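# Slide the pillow fully into its pillowcase

## Task

Get the pillow completely inside the pillowcase, with the case's open end extending clearly beyond the pillow. Both must end up resting on the table (slight overhang past the table edge is acceptable). Then release them and move the hands away.

## Robot and tools

Robot: two arms over a table. left_arm carries a five-finger left hand, and its base sits at (+0.041, +0.345, 0) m. right_arm carries a right hand, and its base sits at (-0.011, -0.309, 0) m. A camera stand is bolted behind them.

Scene frame: the origin is at table-top height, midway between the nominal bases. +z is up, +x points out over the table, and left_arm is on the +y side. Arm names do not match image sides. Positions are in metres and orientations are wxyz quaternions.

Hand point: the hand point rides 0.05 m in front of the palm and 0.15 m from the wrist face along the fingers. Its +z runs along the straightened fingers and its +y out of the palm. On the right hand, +x runs across the palm away from the thumb; on the left hand, +x points toward the thumb. Straight fingertips reach 0.06 to 0.07 m beyond the point and sit 0.06 m behind it along -y. A wrist bracket on the little-finger side can collide with things.

A row has 28 numbers, all in [-1, 1], and both arms always appear in it. Positions 1-6 are left_arm dx, dy, dz, rx, ry, rz. Positions 7-14 are the left hand: thumb_turn, thumb_bend, index, middle, ring, little, force_limit, speed. Positions 15-20 are the right_arm pose numbers, and 21-28 are the right hand in the same order.

Pose numbers are offsets, not poses. They count from that arm's Hand target as it stood when the action or move began, along scene axes. 1.0 equals 0.6 m or 180 degrees. rx, ry, rz form a single rotation vector about the Hand target's position. Six zeros re-request the current Hand target. A translation longer than 1.0 may be shortened along its line.

Hand numbers are absolute targets. -1 means open (thumb beside the palm, fingers straight) and +1 means closed (thumb in front of the palm, fingers curled). force_limit runs from about 0 N at -1 to 10 N at +1, or 15 N for the two thumb motors. speed rises from nearly zero at -1 to full speed at +0.48 and stays full up to +1; a full finger stroke takes 0.49 s at full speed. No value means 'unchanged'. To hold a hand steady, resend the last eight numbers actually executed for it. If none have run yet, send hand_measured plus hand_force_limit and hand_speed. With the thumb in front, the hand grips objects 0.035 to 0.065 m thick, and handles as thin as 0.025 m. For a soft grip, close at speed -0.94 or below. To open a hand, send targets more open than hand_measured.

Tools:
- execute_actions(actions, cameras). actions is a list of actions. Each action is up to 15 rows, one per 1/30 s step, and a short action repeats its last row. Every row in an action is measured from that action's starting Hand target. An empty list returns camera images.
- move(target, speed, blend, blocking, cameras). target is one row or up to 15 rows. Every row is an offset from the Hand targets at the move's start, not from the previous row. speed is the top path speed in m/s (0.002 to 4.3, default 0.25); turning is limited to twice that in rad/s. It can be one number or one per target. blend, in m, rounds corners, and 0 stops at each target. Paths cap at 10 s and do not avoid obstacles or the other arm. Hand values of the first row are sent at once; later rows' hand values are sent on arrival, once everything is at rest. The result adds a 'move:' line giving the ending (done, off_target, moving, held, fault). limits=paced means the pose was clipped, and limits=held means steps were withheld. blocking=false returns after about 0.5 s while the move continues.
- wait(seconds 0 to 10), stop(), and zoom_image(camera, region [x0, y0, x1, y1], at most 504 by 504 pixels).
- show_instructions() and finished_scene(scene 1), which is final.

Cameras: cam_high, cam_low, cam_left_wrist, cam_right_wrist, each 672x504.

Results: end_effector_position and end_effector_quat_wxyz describe each hand point. 'Hand target' is the commanded pose after clipping, and the next offsets start from it. Joint velocities may appear as 'within noise'. Joint torques include the arm's own weight. hand_measured, hand_stopped_by and hand_load_n each list six values in motor order. hand_stopped_by reads moving, target, force, stalled or fault. hand_load_n is positive when the finger is pushed open and drops to about 0 when a grip is lost. MOTOR HOT warns of heating; OVER-TEMPERATURE FAULT means that arm went limp for 30 to 60 s.

Behaviour: each step, orientation is clipped to within 40 degrees of the measured orientation. Arms follow loosely and often rest 1 to 3 cm short, usually low, sometimes 5 cm. A further command re-requests the target; resend any remaining gap as an offset. A blocked arm keeps pushing, so command it back past its hand point. Scene time passes while you think.

Avoid: letting the pillow or case fall off the table, which fails the task. Avoid hard hits on fixed or heavy objects, contact or pressing between the two arms, and gripping the other hand's fingers. Also avoid overloading fingers, releasing moving items, fast swings, paths near an arm's own base, and long stretched-out holds that heat motors. At the end, open both hands and withdraw them.

Each tool is called after "Call:" in YAML: its name, and indented under it one key for each argument.

Reference images:

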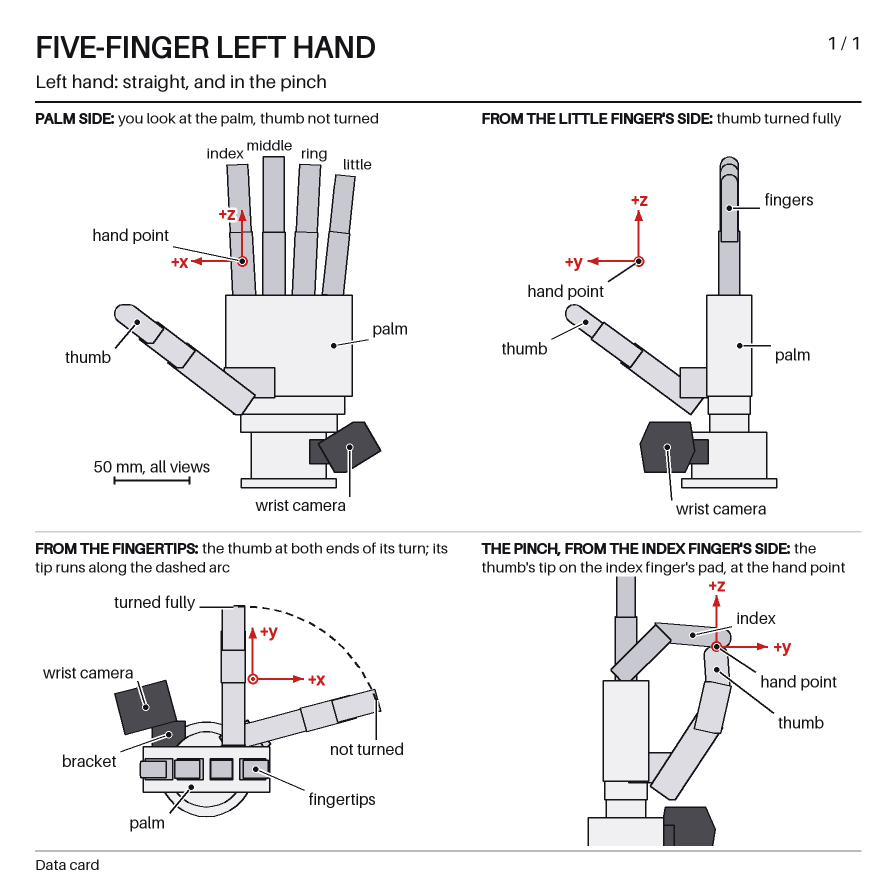

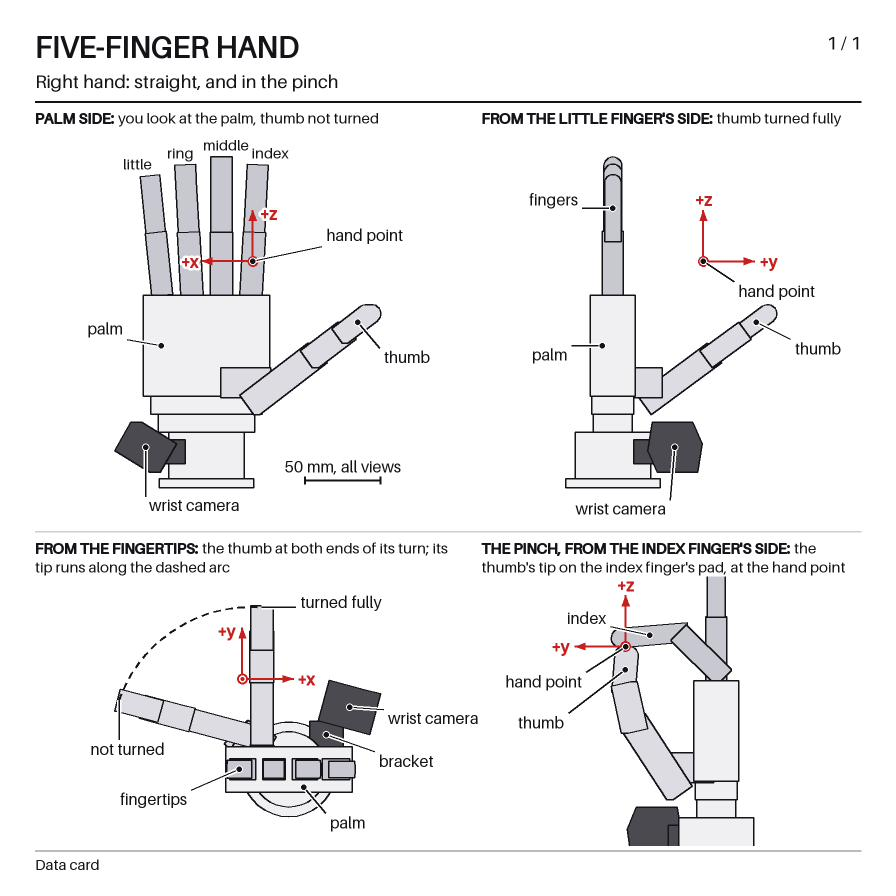

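## Session

Call:
execute_actions:
  actions: []

Scene clock: 0.00 s.
left_arm: end_effector_position=(+0.1711, -0.1416, +0.2561) hand_measured=(-1.000, -1.000, -1.000, -1.000, -1.000, -1.000) hand_load_n=(+0.0, +0.0, +0.0, +0.0, -0.5, +0.0) hand_stopped_by=(target, target, target, target, target, target) hand_force_limit=0.00 hand_speed=-0.80 end_effector_quat_wxyz=(+0.347, +0.451, +0.808, +0.149) | right_arm: end_effector_position=(+0.7500, -0.4429, +0.1512) hand_measured=(-1.000, -1.000, -1.000, -1.000, -1.000, -1.000) hand_load_n=(+0.0, +0.0, +0.0, +0.0, +0.0, +0.0) hand_stopped_by=(target, target, target, target, target, target) hand_force_limit=0.00 hand_speed=-0.80 end_effector_quat_wxyz=(+0.667, -0.492, +0.476, -0.293)
Joint positions: left_arm=[-1.581 1.733 1.615 -1.409 -0.774 0.978] | right_arm=[-0.417 2.121 1.444 0.764 -0.788 0.417]
Joint velocities: within noise
Joint torques (N m): no reading
Heat: left arm: hottest shoulder 30 °C; right arm: hottest waist 28 °C.
Hand target: left_arm +0.1707, -0.1472, +0.2584; +0.349, +0.450, +0.809, +0.144 | right_arm +0.7553, -0.4452, +0.1684; +0.671, -0.492, +0.463, -0.304

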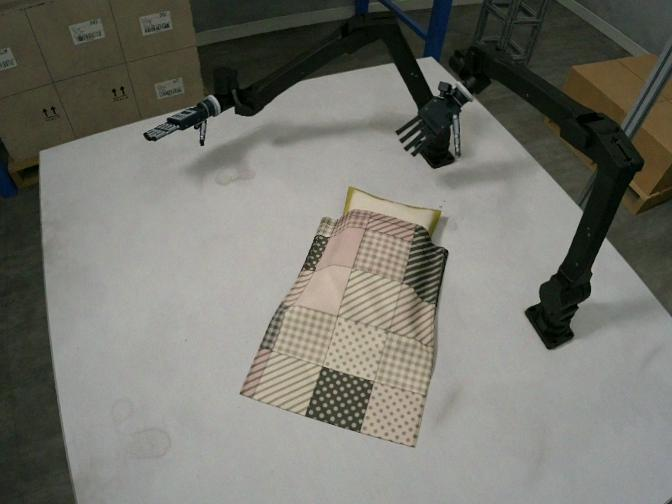

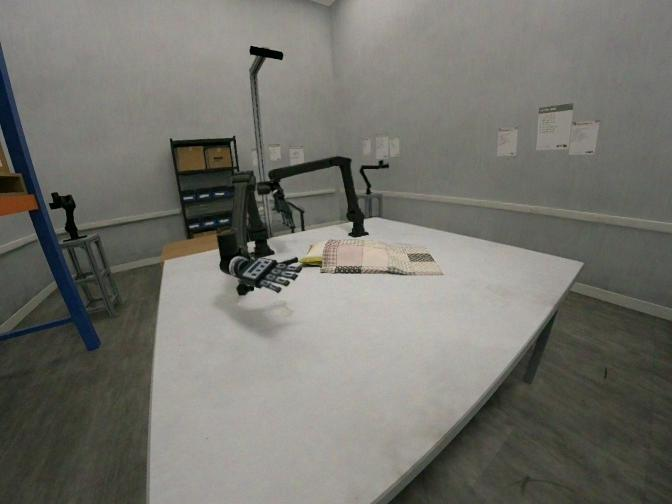

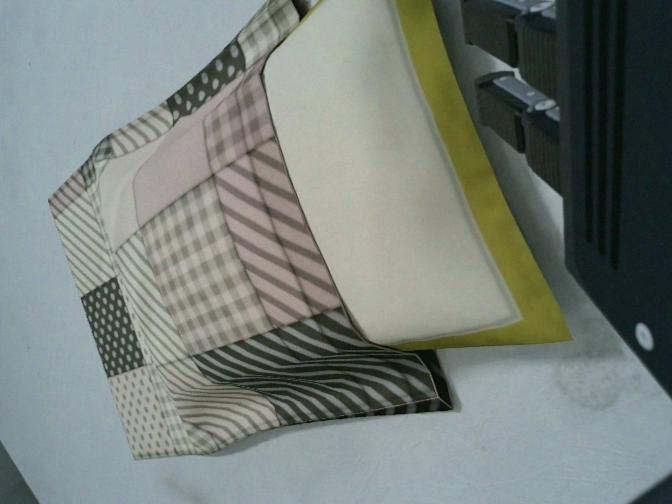

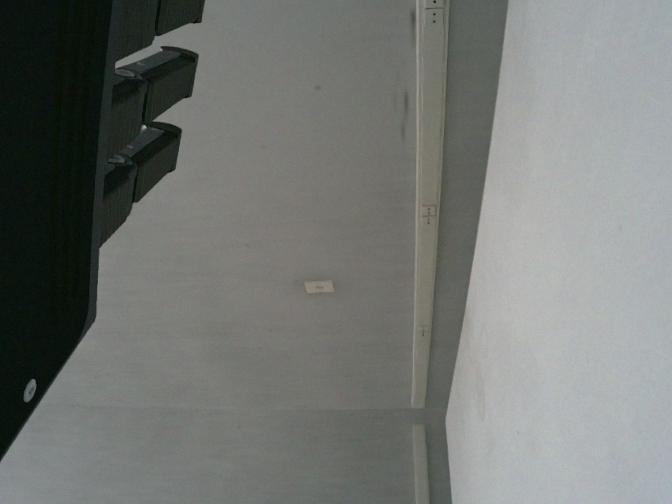

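Call:
zoom_image:
  camera: "cam_high"
  region: [220, 160, 480, 460]

Call:
zoom_image:
  camera: "cam_low"
  region: [280, 200, 480, 320]

Call:
zoom_image:
  camera: "cam_left_wrist"
  region: [40, 0, 504, 480]

Scaled by 1.680 from the camera's 672x504 image, which has a finer 960x720 frame.

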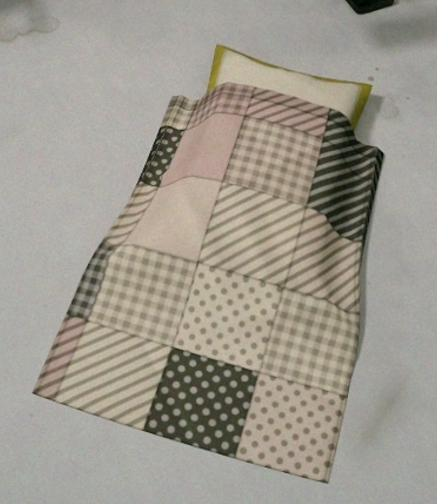

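Scaled by 2.520 from the camera's 672x504 image, which has a finer 960x720 frame.

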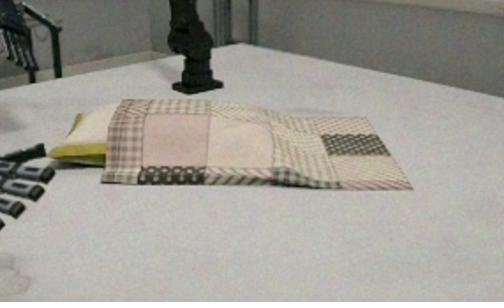

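Scaled by 1.050 from the camera's 672x504 image, which has a finer 960x720 frame.

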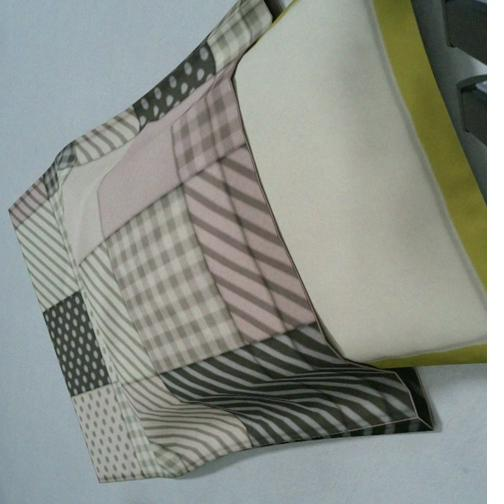

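Call:
move:
  target: [0.19, 0.07, -0.06, -0.0083, 0.2473, 0.0907, 1, -1, 0, 0, 0, 0, 0, -0.3, 0,0,0,0,0,0,-1,-1,-1,-1,-1,-1,0,-0.8]
  cameras: ["all"]

Scene clock: 70.73 s.
left_arm: end_effector_position=(+0.2806, -0.0938, +0.2182) hand_measured=(+1.000, -1.000, +0.000, +0.000, +0.000, +0.000) hand_load_n=(+0.0, +0.0, +0.5, +0.0, +0.0, +0.0) hand_stopped_by=(target, target, target, target, target, target) hand_force_limit=0.00 hand_speed=-0.30 end_effector_quat_wxyz=(-0.003, +0.344, +0.939, +0.005) | right_arm: end_effector_position=(+0.7500, -0.4429, +0.1512) hand_measured=(-1.000, -1.000, -1.000, -1.000, -1.000, -1.000) hand_load_n=(-0.5, +0.5, +0.0, +0.0, +0.0, -0.5) hand_stopped_by=(target, target, target, target, target, target) hand_force_limit=0.00 hand_speed=-0.80 end_effector_quat_wxyz=(+0.667, -0.492, +0.476, -0.293)
Joint positions: left_arm=[-1.104 1.8 1.804 -1.587 -0.003 1.12] | right_arm=[-0.417 2.121 1.444 0.764 -0.788 0.417]
Joint torques (N m): left_arm=[1.08 -13.68 12.01 0.08 0.07 0.09] | right_arm=[-0.56 -17.61 7.71 2.21 -0.05 -0.07]
Heat: left arm: hottest elbow 33 °C; right arm: hottest shoulder 29 °C.
Hand target: left_arm +0.2847, -0.1053, +0.2224; +0.000, +0.350, +0.937, +0.000 | right_arm +0.7553, -0.4452, +0.1684; +0.671, -0.492, +0.463, -0.304
Off the commanded pose: left_arm 0.013 m, 1 deg | right_arm 0.018 m, 2 deg.
move: off_target (left_arm, right_arm)
camera_calibration:
cam_left_wrist: T_world_to_cam=[[-0.819169, -0.570807, 0.0560538, 0.158286], [-0.452794, 0.703589, 0.547669, 0.0685566], [-0.352052, 0.423252, -0.834816, 0.437497], [0, 0, 0, 1]] pos_world=[0.314727, -0.143056, 0.318811]

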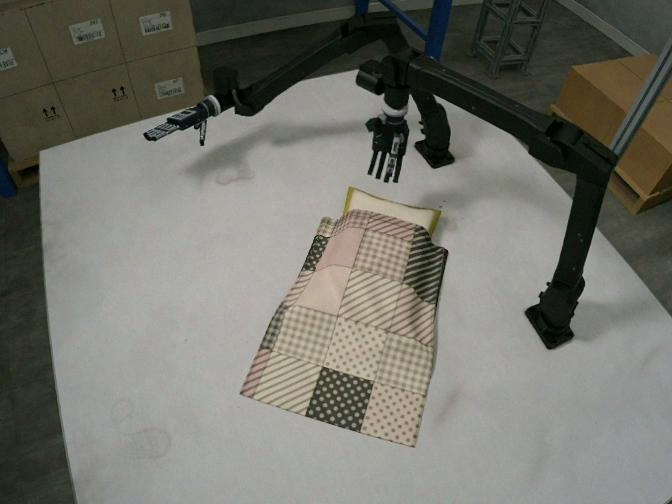

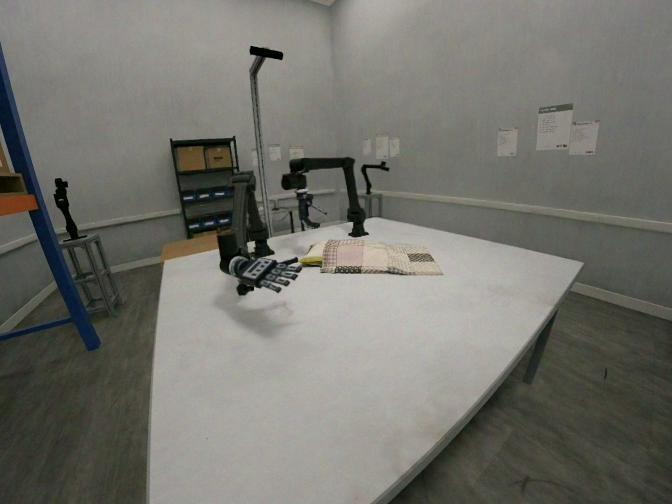

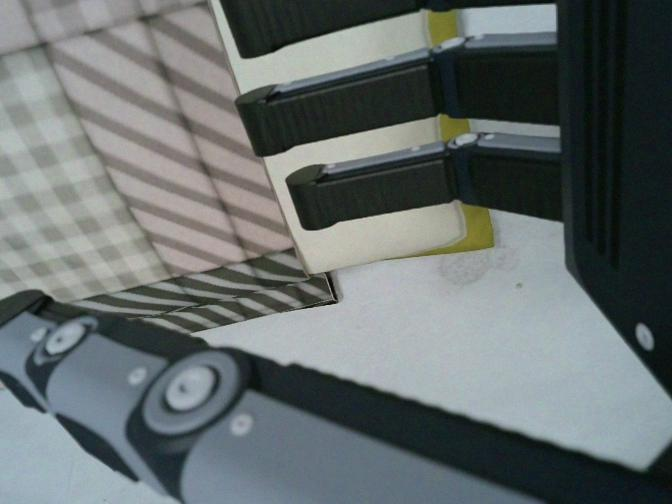

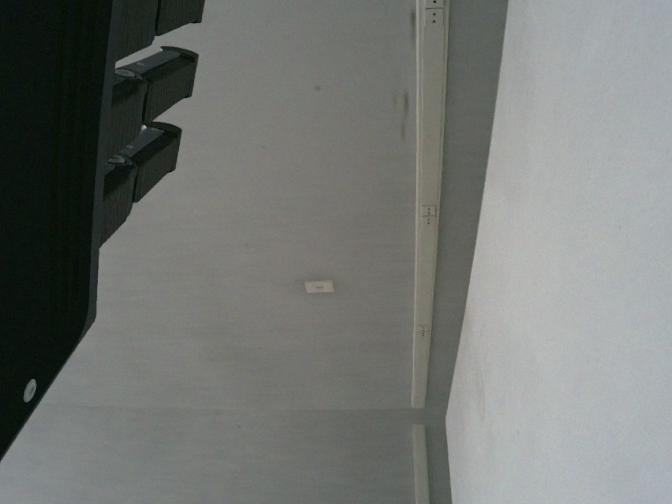

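Call:
move:
  target: [-0.1317, 0.1117, -0.197, 0,0,0, 1, -1, 0, 0, 0, 0, 0, -0.3, 0,0,0,0,0,0,-1,-1,-1,-1,-1,-1,0,-0.8]
  cameras: ["all"]
  speed: 0.15

Scene clock: 90.47 s.
left_arm: end_effector_position=(+0.2102, -0.0374, +0.1054) hand_measured=(+1.000, -1.000, +0.000, +0.000, +0.000, +0.000) hand_load_n=(+0.0, +0.0, +0.0, +0.0, +0.0, +0.0) hand_stopped_by=(target, target, target, target, target, target) hand_force_limit=0.00 hand_speed=-0.30 end_effector_quat_wxyz=(-0.002, +0.351, +0.937, +0.004) | right_arm: end_effector_position=(+0.7500, -0.4429, +0.1512) hand_measured=(-1.000, -1.000, -1.000, -1.000, -1.000, -1.000) hand_load_n=(+0.0, +0.0, +0.0, +0.0, +0.0, +0.0) hand_stopped_by=(target, target, target, target, target, target) hand_force_limit=0.00 hand_speed=-0.80 end_effector_quat_wxyz=(+0.667, -0.492, +0.476, -0.293)
Joint positions: left_arm=[-1.193 1.643 1.295 -1.231 -0.001 1.046] | right_arm=[-0.417 2.121 1.444 0.764 -0.788 0.417]
Joint torques (N m): left_arm=[0.67 -12.81 7.21 0.9 0.03 -0.11] | right_arm=[-0.56 -17.67 7.73 2.21 -0.05 -0.07]
Heat: left arm: hottest elbow 39 °C; right arm: hottest shoulder 29 °C.
Hand target: left_arm +0.2057, -0.0382, +0.1042; +0.000, +0.350, +0.937, +0.000 | right_arm +0.7553, -0.4452, +0.1684; +0.671, -0.492, +0.463, -0.304
Off the commanded pose: left_arm 0.005 m, 0 deg | right_arm 0.018 m, 2 deg.
move: off_target (right_arm)
camera_calibration:
cam_left_wrist: T_world_to_cam=[[-0.827555, -0.558422, 0.0576009, 0.141307], [-0.442633, 0.712165, 0.544882, 0.0571819], [-0.345296, 0.425424, -0.836532, 0.293493], [0, 0, 0, 1]] pos_world=[0.243592, -0.0866726, 0.20622]

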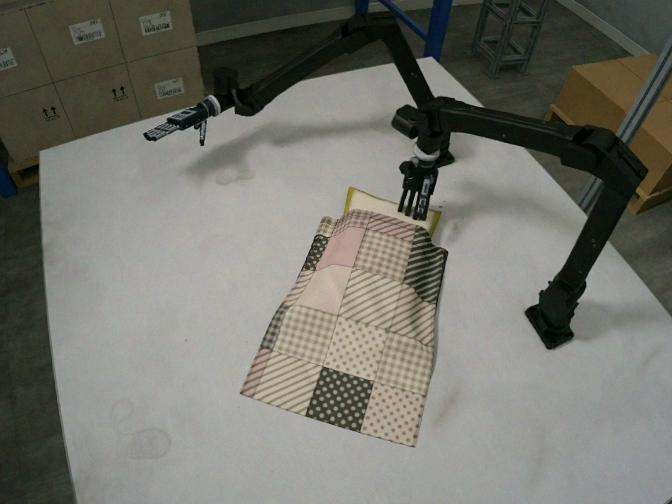

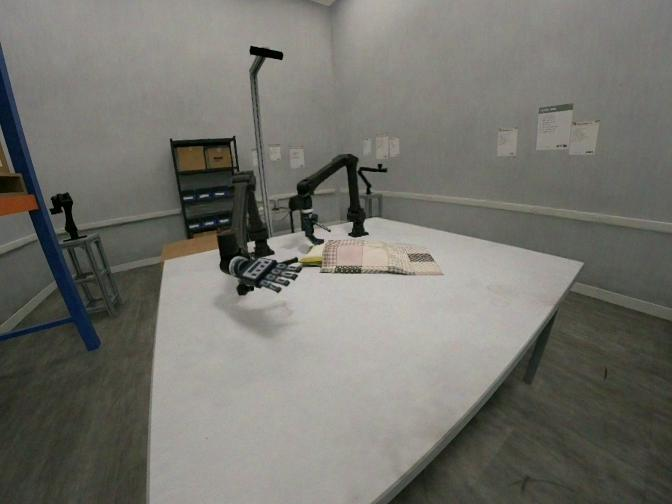

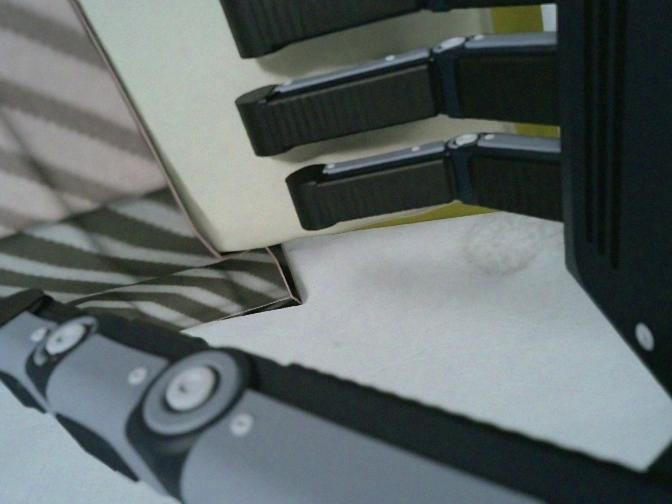

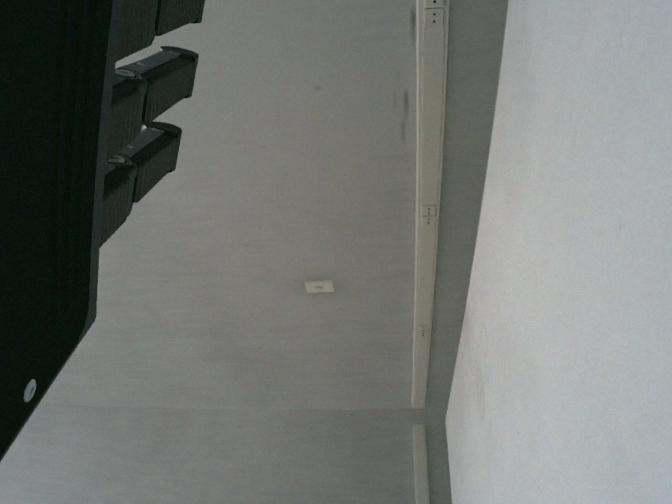

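Call:
move:
  target: [-0.011, -0.0125, -0.05, 0,0,0, 1, -1, 0, 0, 0, 0, 0, -0.3, 0,0,0,0,0,0,-1,-1,-1,-1,-1,-1,0,-0.8]
  cameras: ["cam_left_wrist", "cam_high"]
  speed: 0.1

Scene clock: 97.13 s.
left_arm: end_effector_position=(+0.2060, -0.0442, +0.0911) hand_measured=(+1.000, -1.000, +0.000, +0.000, +0.000, +0.000) hand_load_n=(+0.0, +0.0, +0.0, -1.0, -1.0, -1.5) hand_stopped_by=(target, target, target, target, target, target) hand_force_limit=0.00 hand_speed=-0.30 end_effector_quat_wxyz=(+0.010, +0.347, +0.938, -0.008) | right_arm: end_effector_position=(+0.7500, -0.4429, +0.1512) hand_measured=(-1.000, -1.000, -1.000, -1.000, -1.000, -1.000) hand_load_n=(+0.0, +0.0, +0.0, +0.0, +0.0, -0.5) hand_stopped_by=(target, target, target, target, target, target) hand_force_limit=0.00 hand_speed=-0.80 end_effector_quat_wxyz=(+0.667, -0.492, +0.476, -0.293)
Joint positions: left_arm=[-1.207 1.647 1.265 -1.165 -0.005 1.025] | right_arm=[-0.417 2.121 1.444 0.764 -0.788 0.417]
Joint torques (N m): left_arm=[0.21 -10.23 7.08 1.05 0.15 -0.08] | right_arm=[-0.56 -17.61 7.72 2.21 -0.05 -0.07]
Heat: left arm: hottest elbow 38 °C; right arm: hottest elbow 30 °C.
Hand target: left_arm +0.1992, -0.0456, +0.0742; +0.000, +0.350, +0.937, +0.000 | right_arm +0.7553, -0.4452, +0.1684; +0.671, -0.492, +0.463, -0.304
Off the commanded pose: left_arm 0.018 m, 1 deg | right_arm 0.018 m, 2 deg.
move: off_target (left_arm, right_arm)
camera_calibration:
cam_left_wrist: T_world_to_cam=[[-0.824122, -0.56296, 0.0624427, 0.133529], [-0.455529, 0.724267, 0.51762, 0.073607], [-0.336624, 0.398138, -0.853329, 0.281542], [0, 0, 0, 1]] pos_world=[0.238349, -0.0902322, 0.19381]
Images, in order (width x height): cam_high 672x504, cam_left_wrist 672x504.

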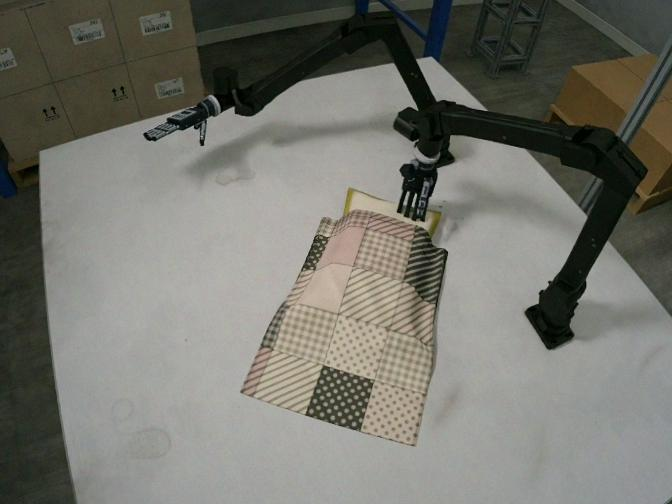

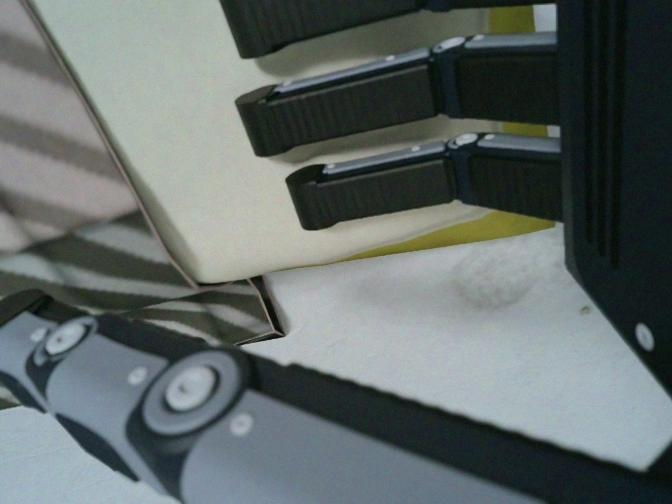

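Call:
move:
  target:
    - [0.01, 0.0115, 0.03, -0.063,0.0547,0, 1, -1, 0, 0, 0, 0, 0, -0.3, 0,0,0,0,0,0,-1,-1,-1,-1,-1,-1,0,-0.8]
    - [0.033, 0.038, 0.0, -0.063,0.0547,0, 1, -1, 0, 0, 0, 0, 0, -0.3, 0,0,0,0,0,0,-1,-1,-1,-1,-1,-1,0,-0.8]
  cameras: ["cam_left_wrist", "cam_high"]
  speed: 0.1

Scene clock: 105.47 s.
left_arm: end_effector_position=(+0.2136, -0.0312, +0.0817) hand_measured=(+1.000, -1.000, +0.000, +0.000, +0.000, +0.000) hand_load_n=(+0.0, +0.0, +0.0, -0.5, -0.5, +0.0) hand_stopped_by=(target, target, target, target, target, target) hand_force_limit=0.00 hand_speed=-0.30 end_effector_quat_wxyz=(-0.044, +0.350, +0.927, -0.128) | right_arm: end_effector_position=(+0.7500, -0.4429, +0.1512) hand_measured=(-1.000, -1.000, -1.000, -1.000, -1.000, -1.000) hand_load_n=(-0.5, +0.0, +0.0, +0.0, +0.0, +0.0) hand_stopped_by=(target, target, target, target, target, target) hand_force_limit=0.00 hand_speed=-0.80 end_effector_quat_wxyz=(+0.667, -0.492, +0.476, -0.293)
Joint positions: left_arm=[-1.076 1.557 1.149 -1.047 0.247 1.154] | right_arm=[-0.417 2.121 1.444 0.764 -0.788 0.417]
Joint torques (N m): left_arm=[2.2 -11.05 6.64 0.95 0.01 0.08] | right_arm=[-0.62 -17.67 7.72 2.22 -0.05 -0.07]
Heat: left arm: hottest elbow 37 °C; right arm: hottest shoulder 30 °C.
Hand target: left_arm +0.2189, -0.0228, +0.0742; -0.046, +0.347, +0.929, -0.122 | right_arm +0.7553, -0.4452, +0.1684; +0.671, -0.492, +0.463, -0.304
Off the commanded pose: left_arm 0.012 m, 1 deg | right_arm 0.018 m, 2 deg.
move: off_target (left_arm, right_arm)
camera_calibration:
cam_left_wrist: T_world_to_cam=[[-0.79756, -0.513953, 0.315833, 0.122858], [-0.353455, 0.82242, 0.445751, 0.0597127], [-0.488842, 0.243881, -0.837589, 0.297271], [0, 0, 0, 1]] pos_world=[0.264411, -0.0584643, 0.183571]
Images, in order (width x height): cam_high 672x504, cam_left_wrist 672x504.

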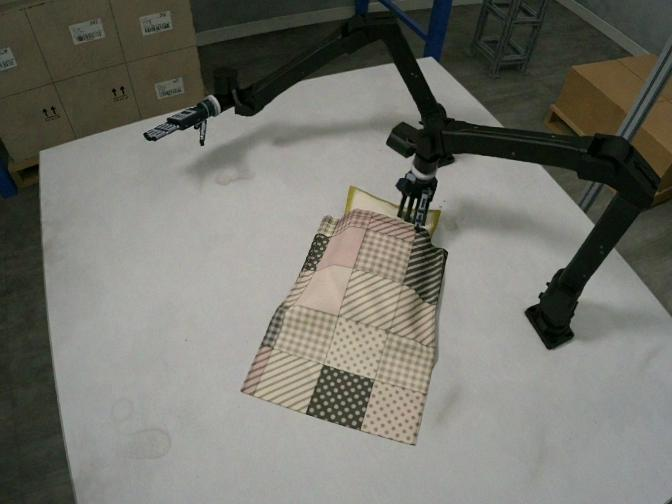

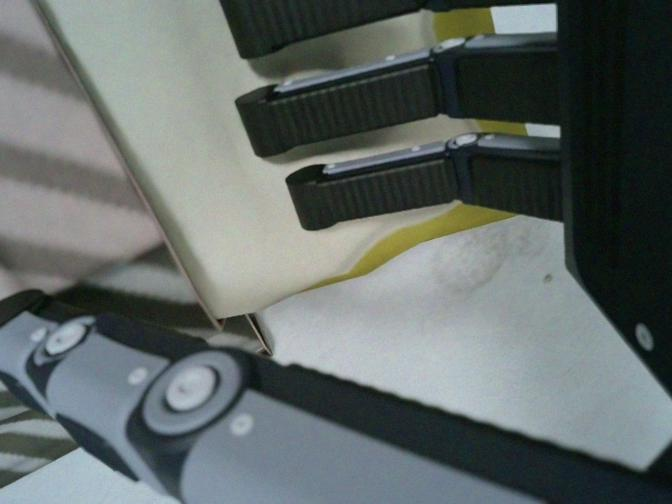

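Call:
move:
  target: [0.03, 0.0345, -0.008, 0,0,0, 1, -1, 0, 0, 0, 0, 0, -0.3, 0,0,0,0,0,0,-1,-1,-1,-1,-1,-1,0,-0.8]
  cameras: ["cam_left_wrist", "cam_high"]
  speed: 0.1

Scene clock: 109.37 s.
left_arm: end_effector_position=(+0.2304, -0.0118, +0.0758) hand_measured=(+1.000, -1.000, +0.000, +0.000, +0.000, +0.000) hand_load_n=(+0.0, +0.0, +1.0, -1.0, +0.0, +0.5) hand_stopped_by=(target, target, target, target, target, target) hand_force_limit=0.00 hand_speed=-0.30 end_effector_quat_wxyz=(-0.046, +0.350, +0.927, -0.129) | right_arm: end_effector_position=(+0.7500, -0.4429, +0.1512) hand_measured=(-1.000, -1.000, -1.000, -1.000, -1.000, -1.000) hand_load_n=(+0.0, +0.0, +0.0, +0.0, +0.0, +0.0) hand_stopped_by=(target, target, target, target, target, target) hand_force_limit=0.00 hand_speed=-0.80 end_effector_quat_wxyz=(+0.667, -0.492, +0.476, -0.293)
Joint positions: left_arm=[-1.02 1.543 1.116 -1.043 0.256 1.211] | right_arm=[-0.417 2.121 1.444 0.764 -0.788 0.417]
Joint torques (N m): left_arm=[2.67 -10.64 6.56 0.84 -0.11 0.11] | right_arm=[-0.56 -17.61 7.71 2.21 -0.05 -0.07]
Heat: left arm: hottest elbow 36 °C; right arm: hottest shoulder 30 °C.
Hand target: left_arm +0.2370, -0.0021, +0.0694; -0.046, +0.347, +0.929, -0.122 | right_arm +0.7553, -0.4452, +0.1684; +0.671, -0.492, +0.463, -0.304
Off the commanded pose: left_arm 0.013 m, 1 deg | right_arm 0.018 m, 2 deg.
move: off_target (left_arm, right_arm)
camera_calibration:
cam_left_wrist: T_world_to_cam=[[-0.796944, -0.513167, 0.318653, 0.147731], [-0.351407, 0.822937, 0.446417, 0.0518098], [-0.491318, 0.243792, -0.836165, 0.296313], [0, 0, 0, 1]] pos_world=[0.281524, -0.0390641, 0.177563]
Images, in order (width x height): cam_high 672x504, cam_left_wrist 672x504.

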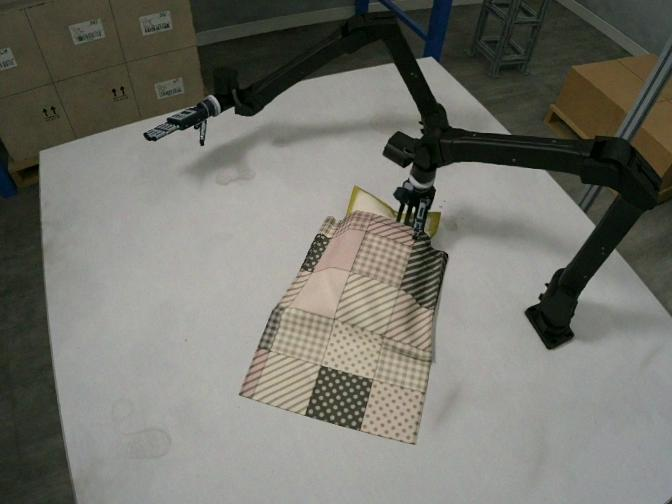

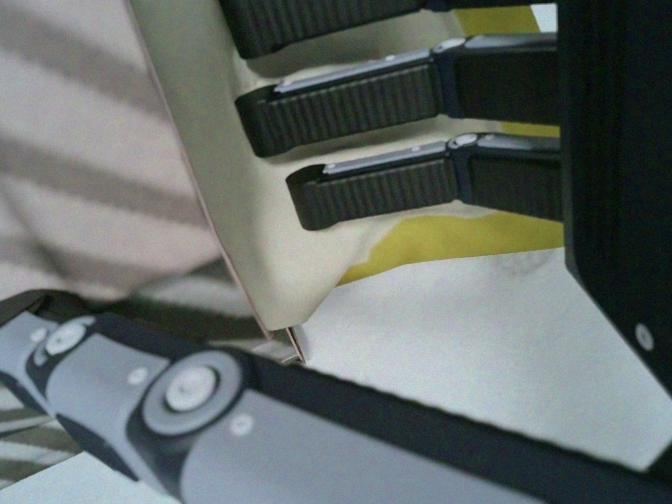

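Call:
move:
  target: [0.036, 0.042, -0.004, 0,0,0, 1, -1, 0, 0, 0, 0, 0, -0.3, 0,0,0,0,0,0,-1,-1,-1,-1,-1,-1,0,-0.8]
  cameras: ["cam_left_wrist", "cam_high", "cam_low"]
  speed: 0.1

Scene clock: 112.50 s.
left_arm: end_effector_position=(+0.2540, +0.0114, +0.0727) hand_measured=(+1.000, -1.000, +0.000, +0.000, +0.000, +0.000) hand_load_n=(+0.0, +0.0, +0.5, -1.5, +0.0, +0.5) hand_stopped_by=(target, target, target, target, target, target) hand_force_limit=0.00 hand_speed=-0.30 end_effector_quat_wxyz=(-0.042, +0.350, +0.927, -0.131) | right_arm: end_effector_position=(+0.7500, -0.4429, +0.1512) hand_measured=(-1.000, -1.000, -1.000, -1.000, -1.000, -1.000) hand_load_n=(+0.0, +0.0, +0.0, +0.0, -0.5, +0.0) hand_stopped_by=(target, target, target, target, target, target) hand_force_limit=0.00 hand_speed=-0.80 end_effector_quat_wxyz=(+0.667, -0.492, +0.476, -0.293)
Joint positions: left_arm=[-0.946 1.524 1.086 -1.043 0.262 1.286] | right_arm=[-0.417 2.121 1.444 0.764 -0.788 0.417]
Joint torques (N m): left_arm=[2.49 -10.46 6.71 0.43 -0.14 0.1] | right_arm=[-0.56 -17.61 7.72 2.21 -0.05 -0.07]
Heat: left arm: hottest elbow 36 °C; right arm: hottest shoulder 30 °C.
Hand target: left_arm +0.2586, +0.0230, +0.0671; -0.046, +0.347, +0.929, -0.122 | right_arm +0.7553, -0.4452, +0.1684; +0.671, -0.492, +0.463, -0.304
Off the commanded pose: left_arm 0.014 m, 1 deg | right_arm 0.018 m, 2 deg.
move: off_target (left_arm, right_arm)
camera_calibration:
cam_left_wrist: T_world_to_cam=[[-0.797494, -0.512391, 0.318525, 0.179564], [-0.355099, 0.825452, 0.438787, 0.0438251], [-0.487758, 0.236822, -0.840243, 0.299212], [0, 0, 0, 1]] pos_world=[0.304706, -0.0150287, 0.174985]
Images, in order (width x height): cam_high 672x504, cam_low 672x504, cam_left_wrist 672x504.

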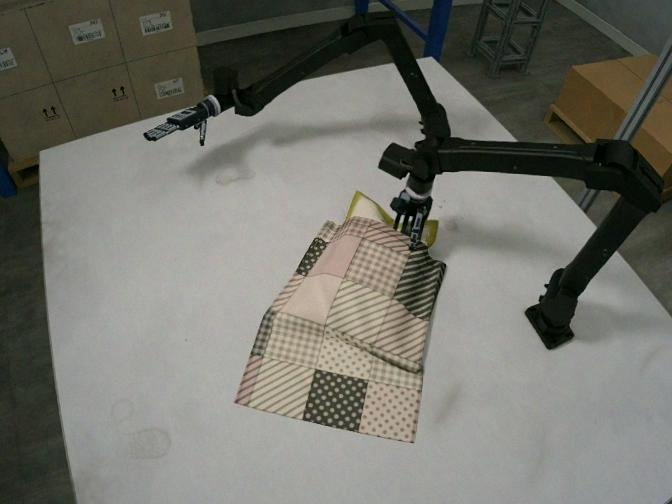

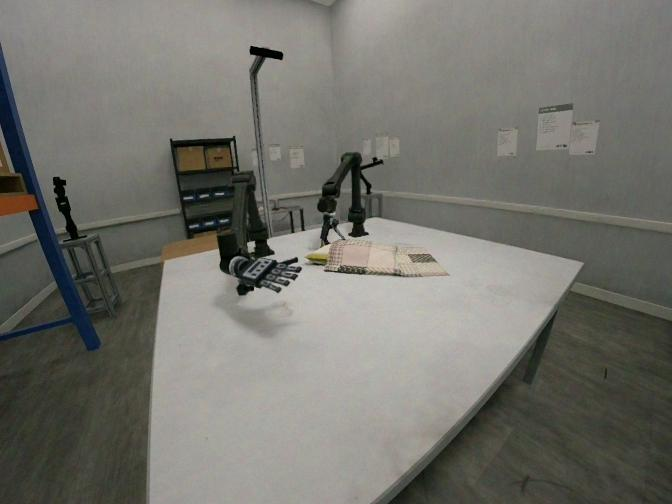

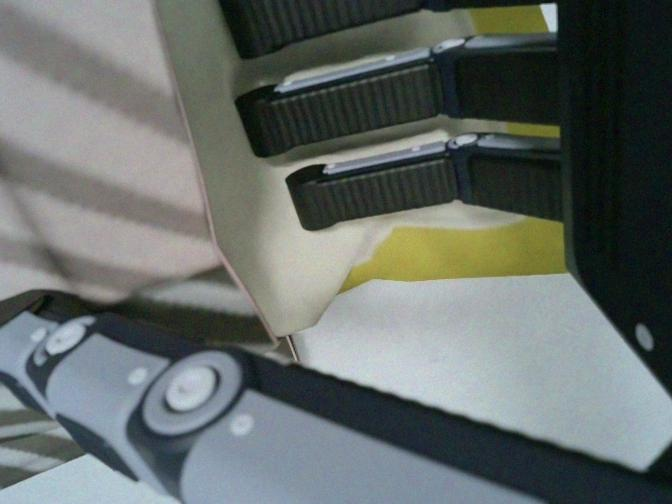

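Call:
move:
  target: [-0.04, -0.046, 0.2, 0.063,-0.0547,0, 1, -1, 0, 0, 0, 0, 0, -0.3, 0,0,0,0,0,0,-1,-1,-1,-1,-1,-1,0,-0.8]
  cameras: ["cam_left_wrist", "cam_high"]
  speed: 0.15

Scene clock: 126.17 s.
left_arm: end_effector_position=(+0.2311, +0.0080, +0.1791) hand_measured=(+1.000, -1.000, +0.000, +0.000, +0.000, +0.000) hand_load_n=(+0.0, +0.0, +0.5, +0.0, +0.0, +0.0) hand_stopped_by=(target, target, target, target, target, target) hand_force_limit=0.00 hand_speed=-0.30 end_effector_quat_wxyz=(-0.006, +0.353, +0.936, +0.005) | right_arm: end_effector_position=(+0.7500, -0.4429, +0.1512) hand_measured=(-1.000, -1.000, -1.000, -1.000, -1.000, -1.000) hand_load_n=(+0.0, +0.0, +0.0, +0.0, +0.0, +0.0) hand_stopped_by=(target, target, target, target, target, target) hand_force_limit=0.00 hand_speed=-0.80 end_effector_quat_wxyz=(+0.667, -0.492, +0.476, -0.293)
Joint positions: left_arm=[-1.113 1.51 1.336 -1.412 0.002 1.13] | right_arm=[-0.417 2.121 1.444 0.764 -0.788 0.417]
Joint torques (N m): left_arm=[1.03 -9.47 11.69 0.08 -0.09 -0.11] | right_arm=[-0.56 -17.67 7.72 2.22 -0.05 -0.07]
Heat: left arm: hottest elbow 35 °C; right arm: hottest shoulder 30 °C.
Hand target: left_arm +0.2345, -0.0046, +0.1869; +0.000, +0.350, +0.937, +0.000 | right_arm +0.7553, -0.4452, +0.1684; +0.671, -0.492, +0.463, -0.304
Off the commanded pose: left_arm 0.015 m, 1 deg | right_arm 0.018 m, 2 deg.
move: off_target (left_arm, right_arm)
camera_calibration:
cam_left_wrist: T_world_to_cam=[[-0.829751, -0.554888, 0.0601026, 0.179709], [-0.435918, 0.711538, 0.55108, -0.00860458], [-0.348553, 0.431059, -0.832285, 0.342977], [0, 0, 0, 1]] pos_world=[0.264908, -0.0420026, 0.279396]
Images, in order (width x height): cam_high 672x504, cam_left_wrist 672x504.

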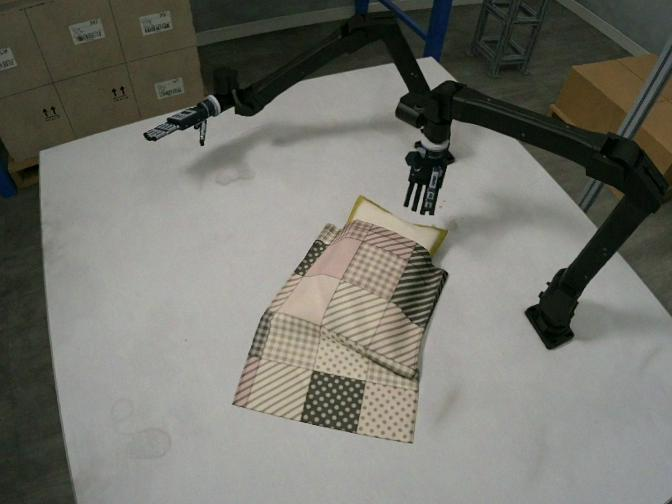

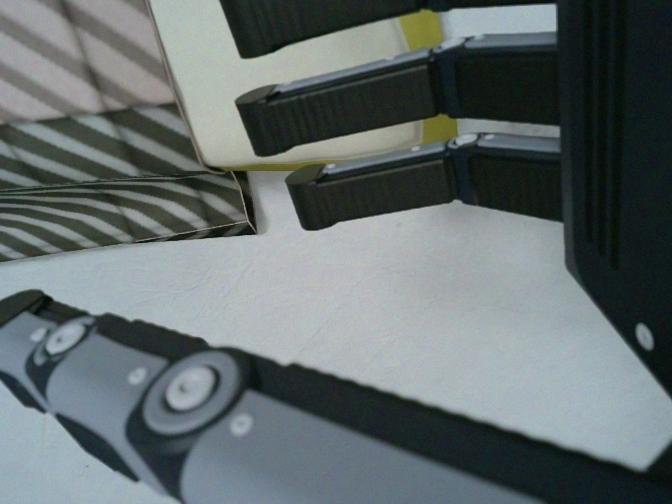

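Call:
zoom_image:
  camera: "cam_left_wrist"
  region: [100, 80, 350, 300]

Call:
zoom_image:
  camera: "cam_high"
  region: [290, 170, 480, 320]

Scaled by 2.016 from the camera's 672x504 image, which has a finer 960x720 frame.

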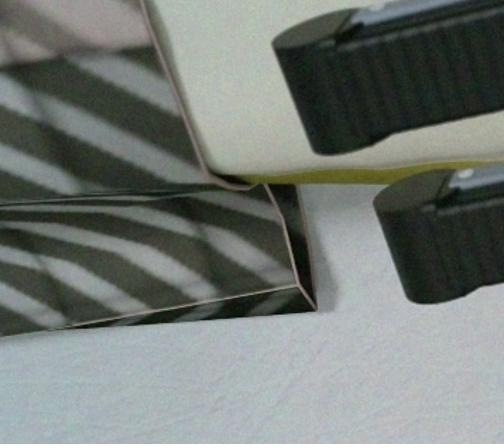

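Scaled by 2.653 from the camera's 672x504 image, which has a finer 960x720 frame.

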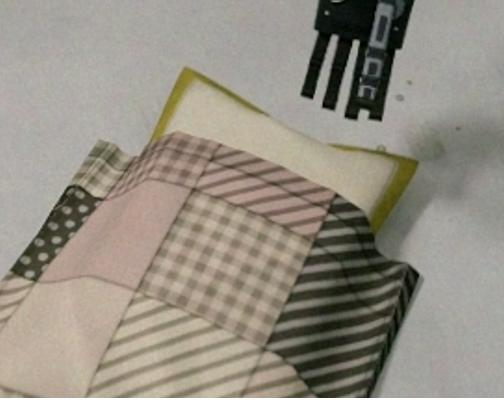

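Call:
move:
  target: [-0.088, 0.154, -0.195, 0,0,-0.05, 1, -1, 0, 0, 1, 1, 0, -0.3, 0,0,0,0,0,0,-1,-1,-1,-1,-1,-1,0,-0.8]
  cameras: ["cam_left_wrist", "cam_high"]
  speed: 0.15

Scene clock: 189.63 s.
left_arm: end_effector_position=(+0.1830, +0.0892, +0.0705) hand_measured=(+1.000, -1.000, +0.000, +0.000, +1.000, +1.000) hand_load_n=(+0.0, +0.0, +0.0, +0.0, +0.0, +0.0) hand_stopped_by=(target, target, target, target, target, target) hand_force_limit=0.00 hand_speed=-0.30 end_effector_quat_wxyz=(-0.004, +0.413, +0.911, +0.004) | right_arm: end_effector_position=(+0.7500, -0.4429, +0.1512) hand_measured=(-1.000, -1.000, -1.000, -1.000, -1.000, -1.000) hand_load_n=(+0.0, +0.0, +0.0, +0.0, +0.0, +0.0) hand_stopped_by=(target, target, target, target, target, target) hand_force_limit=0.00 hand_speed=-0.80 end_effector_quat_wxyz=(+0.667, -0.492, +0.476, -0.293)
Joint positions: left_arm=[-1.168 1.348 0.867 -1.101 0.001 1.206] | right_arm=[-0.417 2.121 1.444 0.764 -0.788 0.417]
Joint torques (N m): left_arm=[0.73 -8.35 6.97 0.83 -0.1 0.09] | right_arm=[-0.62 -17.67 7.72 2.19 -0.05 -0.07]
Heat: left arm: hottest elbow 39 °C; right arm: hottest shoulder 31 °C.
Hand target: left_arm +0.1817, +0.0877, +0.0700; +0.000, +0.422, +0.907, +0.000 | right_arm +0.7553, -0.4452, +0.1684; +0.671, -0.492, +0.463, -0.304
Off the commanded pose: left_arm 0.002 m, 1 deg | right_arm 0.018 m, 2 deg.
move: off_target (right_arm)
camera_calibration:
cam_left_wrist: T_world_to_cam=[[-0.895101, -0.441696, 0.0608195, 0.193185], [-0.339846, 0.764186, 0.548201, -0.0495828], [-0.288616, 0.470026, -0.834132, 0.18651], [0, 0, 0, 1]] pos_world=[0.209899, 0.0355554, 0.171006]
Images, in order (width x height): cam_high 672x504, cam_left_wrist 672x504.

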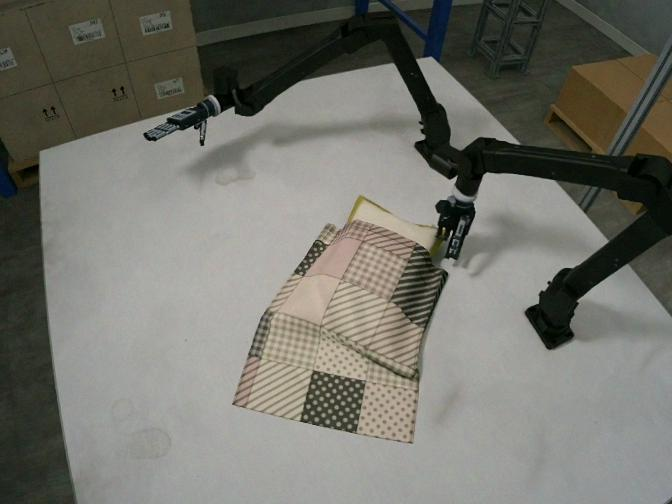

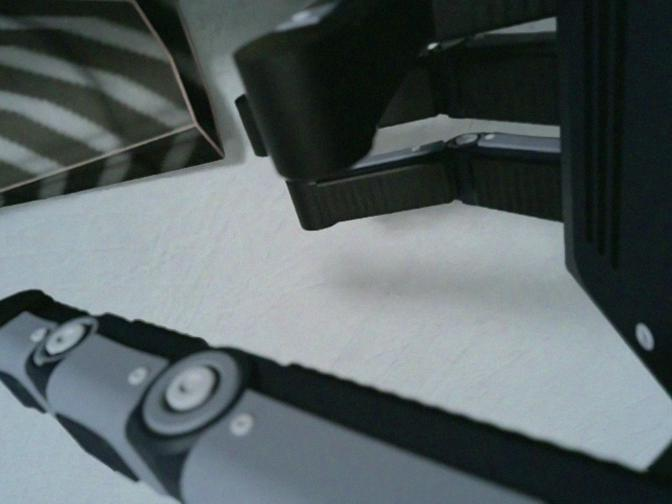

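Call:
move:
  target:
    - [0.013,-0.0153,-0.06, 0,0,0, 1, -1, 0, 0, 1, 1, 0, -0.3, 0,0,0,0,0,0,-1,-1,-1,-1,-1,-1,0,-0.8]
    - [0.05,0.015,-0.06, 0,0,0, 1, -1, 0, 0, 1, 1, 0, -0.3, 0,0,0,0,0,0,-1,-1,-1,-1,-1,-1,0,-0.8]
  cameras: ["cam_left_wrist", "cam_high"]
  speed: 0.08

Scene clock: 202.63 s.
left_arm: end_effector_position=(+0.2081, +0.0916, +0.0373) hand_measured=(+1.000, -1.000, +0.000, +0.000, +1.000, +1.000) hand_load_n=(+0.0, +0.0, +0.0, +0.5, +0.0, -0.5) hand_stopped_by=(target, target, target, target, target, target) hand_force_limit=0.00 hand_speed=-0.30 end_effector_quat_wxyz=(-0.001, +0.425, +0.905, -0.001) | right_arm: end_effector_position=(+0.7500, -0.4429, +0.1512) hand_measured=(-1.000, -1.000, -1.000, -1.000, -1.000, -1.000) hand_load_n=(+0.0, +0.0, +0.0, +0.0, +0.0, +0.0) hand_stopped_by=(target, target, target, target, target, target) hand_force_limit=0.00 hand_speed=-0.80 end_effector_quat_wxyz=(+0.667, -0.492, +0.476, -0.293)
Joint positions: left_arm=[-1.101 1.405 0.825 -0.99 0.003 1.299] | right_arm=[-0.417 2.121 1.444 0.764 -0.788 0.417]
Joint torques (N m): left_arm=[2.2 -8.18 6.23 0.87 -0.13 0.06] | right_arm=[-0.56 -17.67 7.72 2.21 -0.05 -0.07]
Heat: left arm: hottest elbow 38 °C; right arm: hottest shoulder 31 °C.
Hand target: left_arm +0.2117, +0.0967, +0.0340; +0.000, +0.422, +0.907, +0.000 | right_arm +0.7553, -0.4452, +0.1684; +0.671, -0.492, +0.463, -0.304
Off the commanded pose: left_arm 0.007 m, 0 deg | right_arm 0.018 m, 2 deg.
move: off_target (right_arm)
camera_calibration:
cam_left_wrist: T_world_to_cam=[[-0.906086, -0.41829, 0.0635739, 0.218821], [-0.321956, 0.779154, 0.537832, -0.0294585], [-0.274503, 0.466854, -0.840652, 0.162621], [0, 0, 0, 1]] pos_world=[0.233426, 0.0385627, 0.13864]
Images, in order (width x height): cam_high 672x504, cam_left_wrist 672x504.

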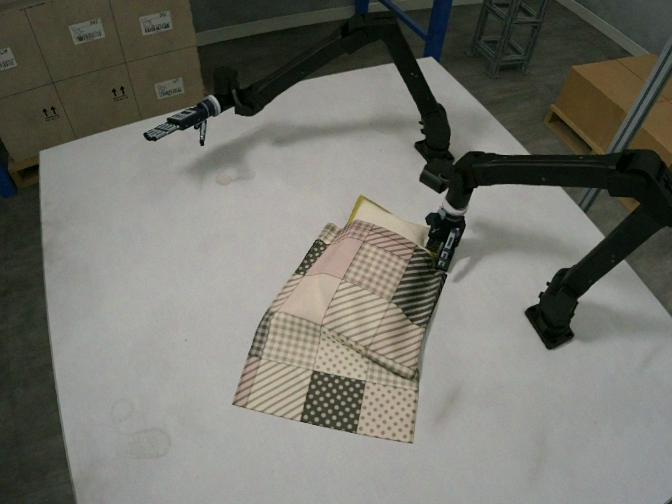

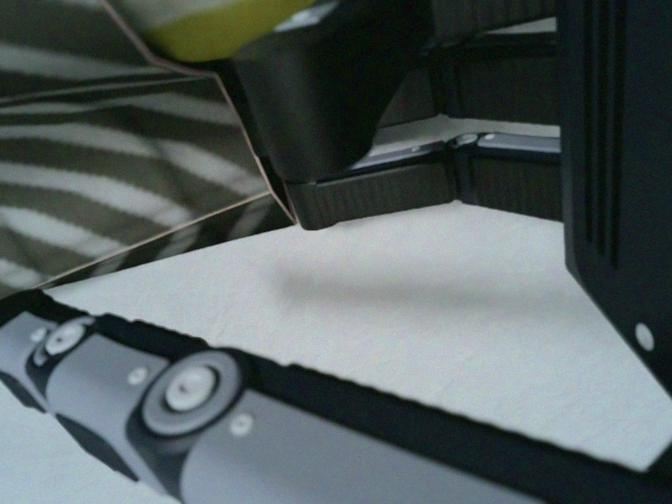

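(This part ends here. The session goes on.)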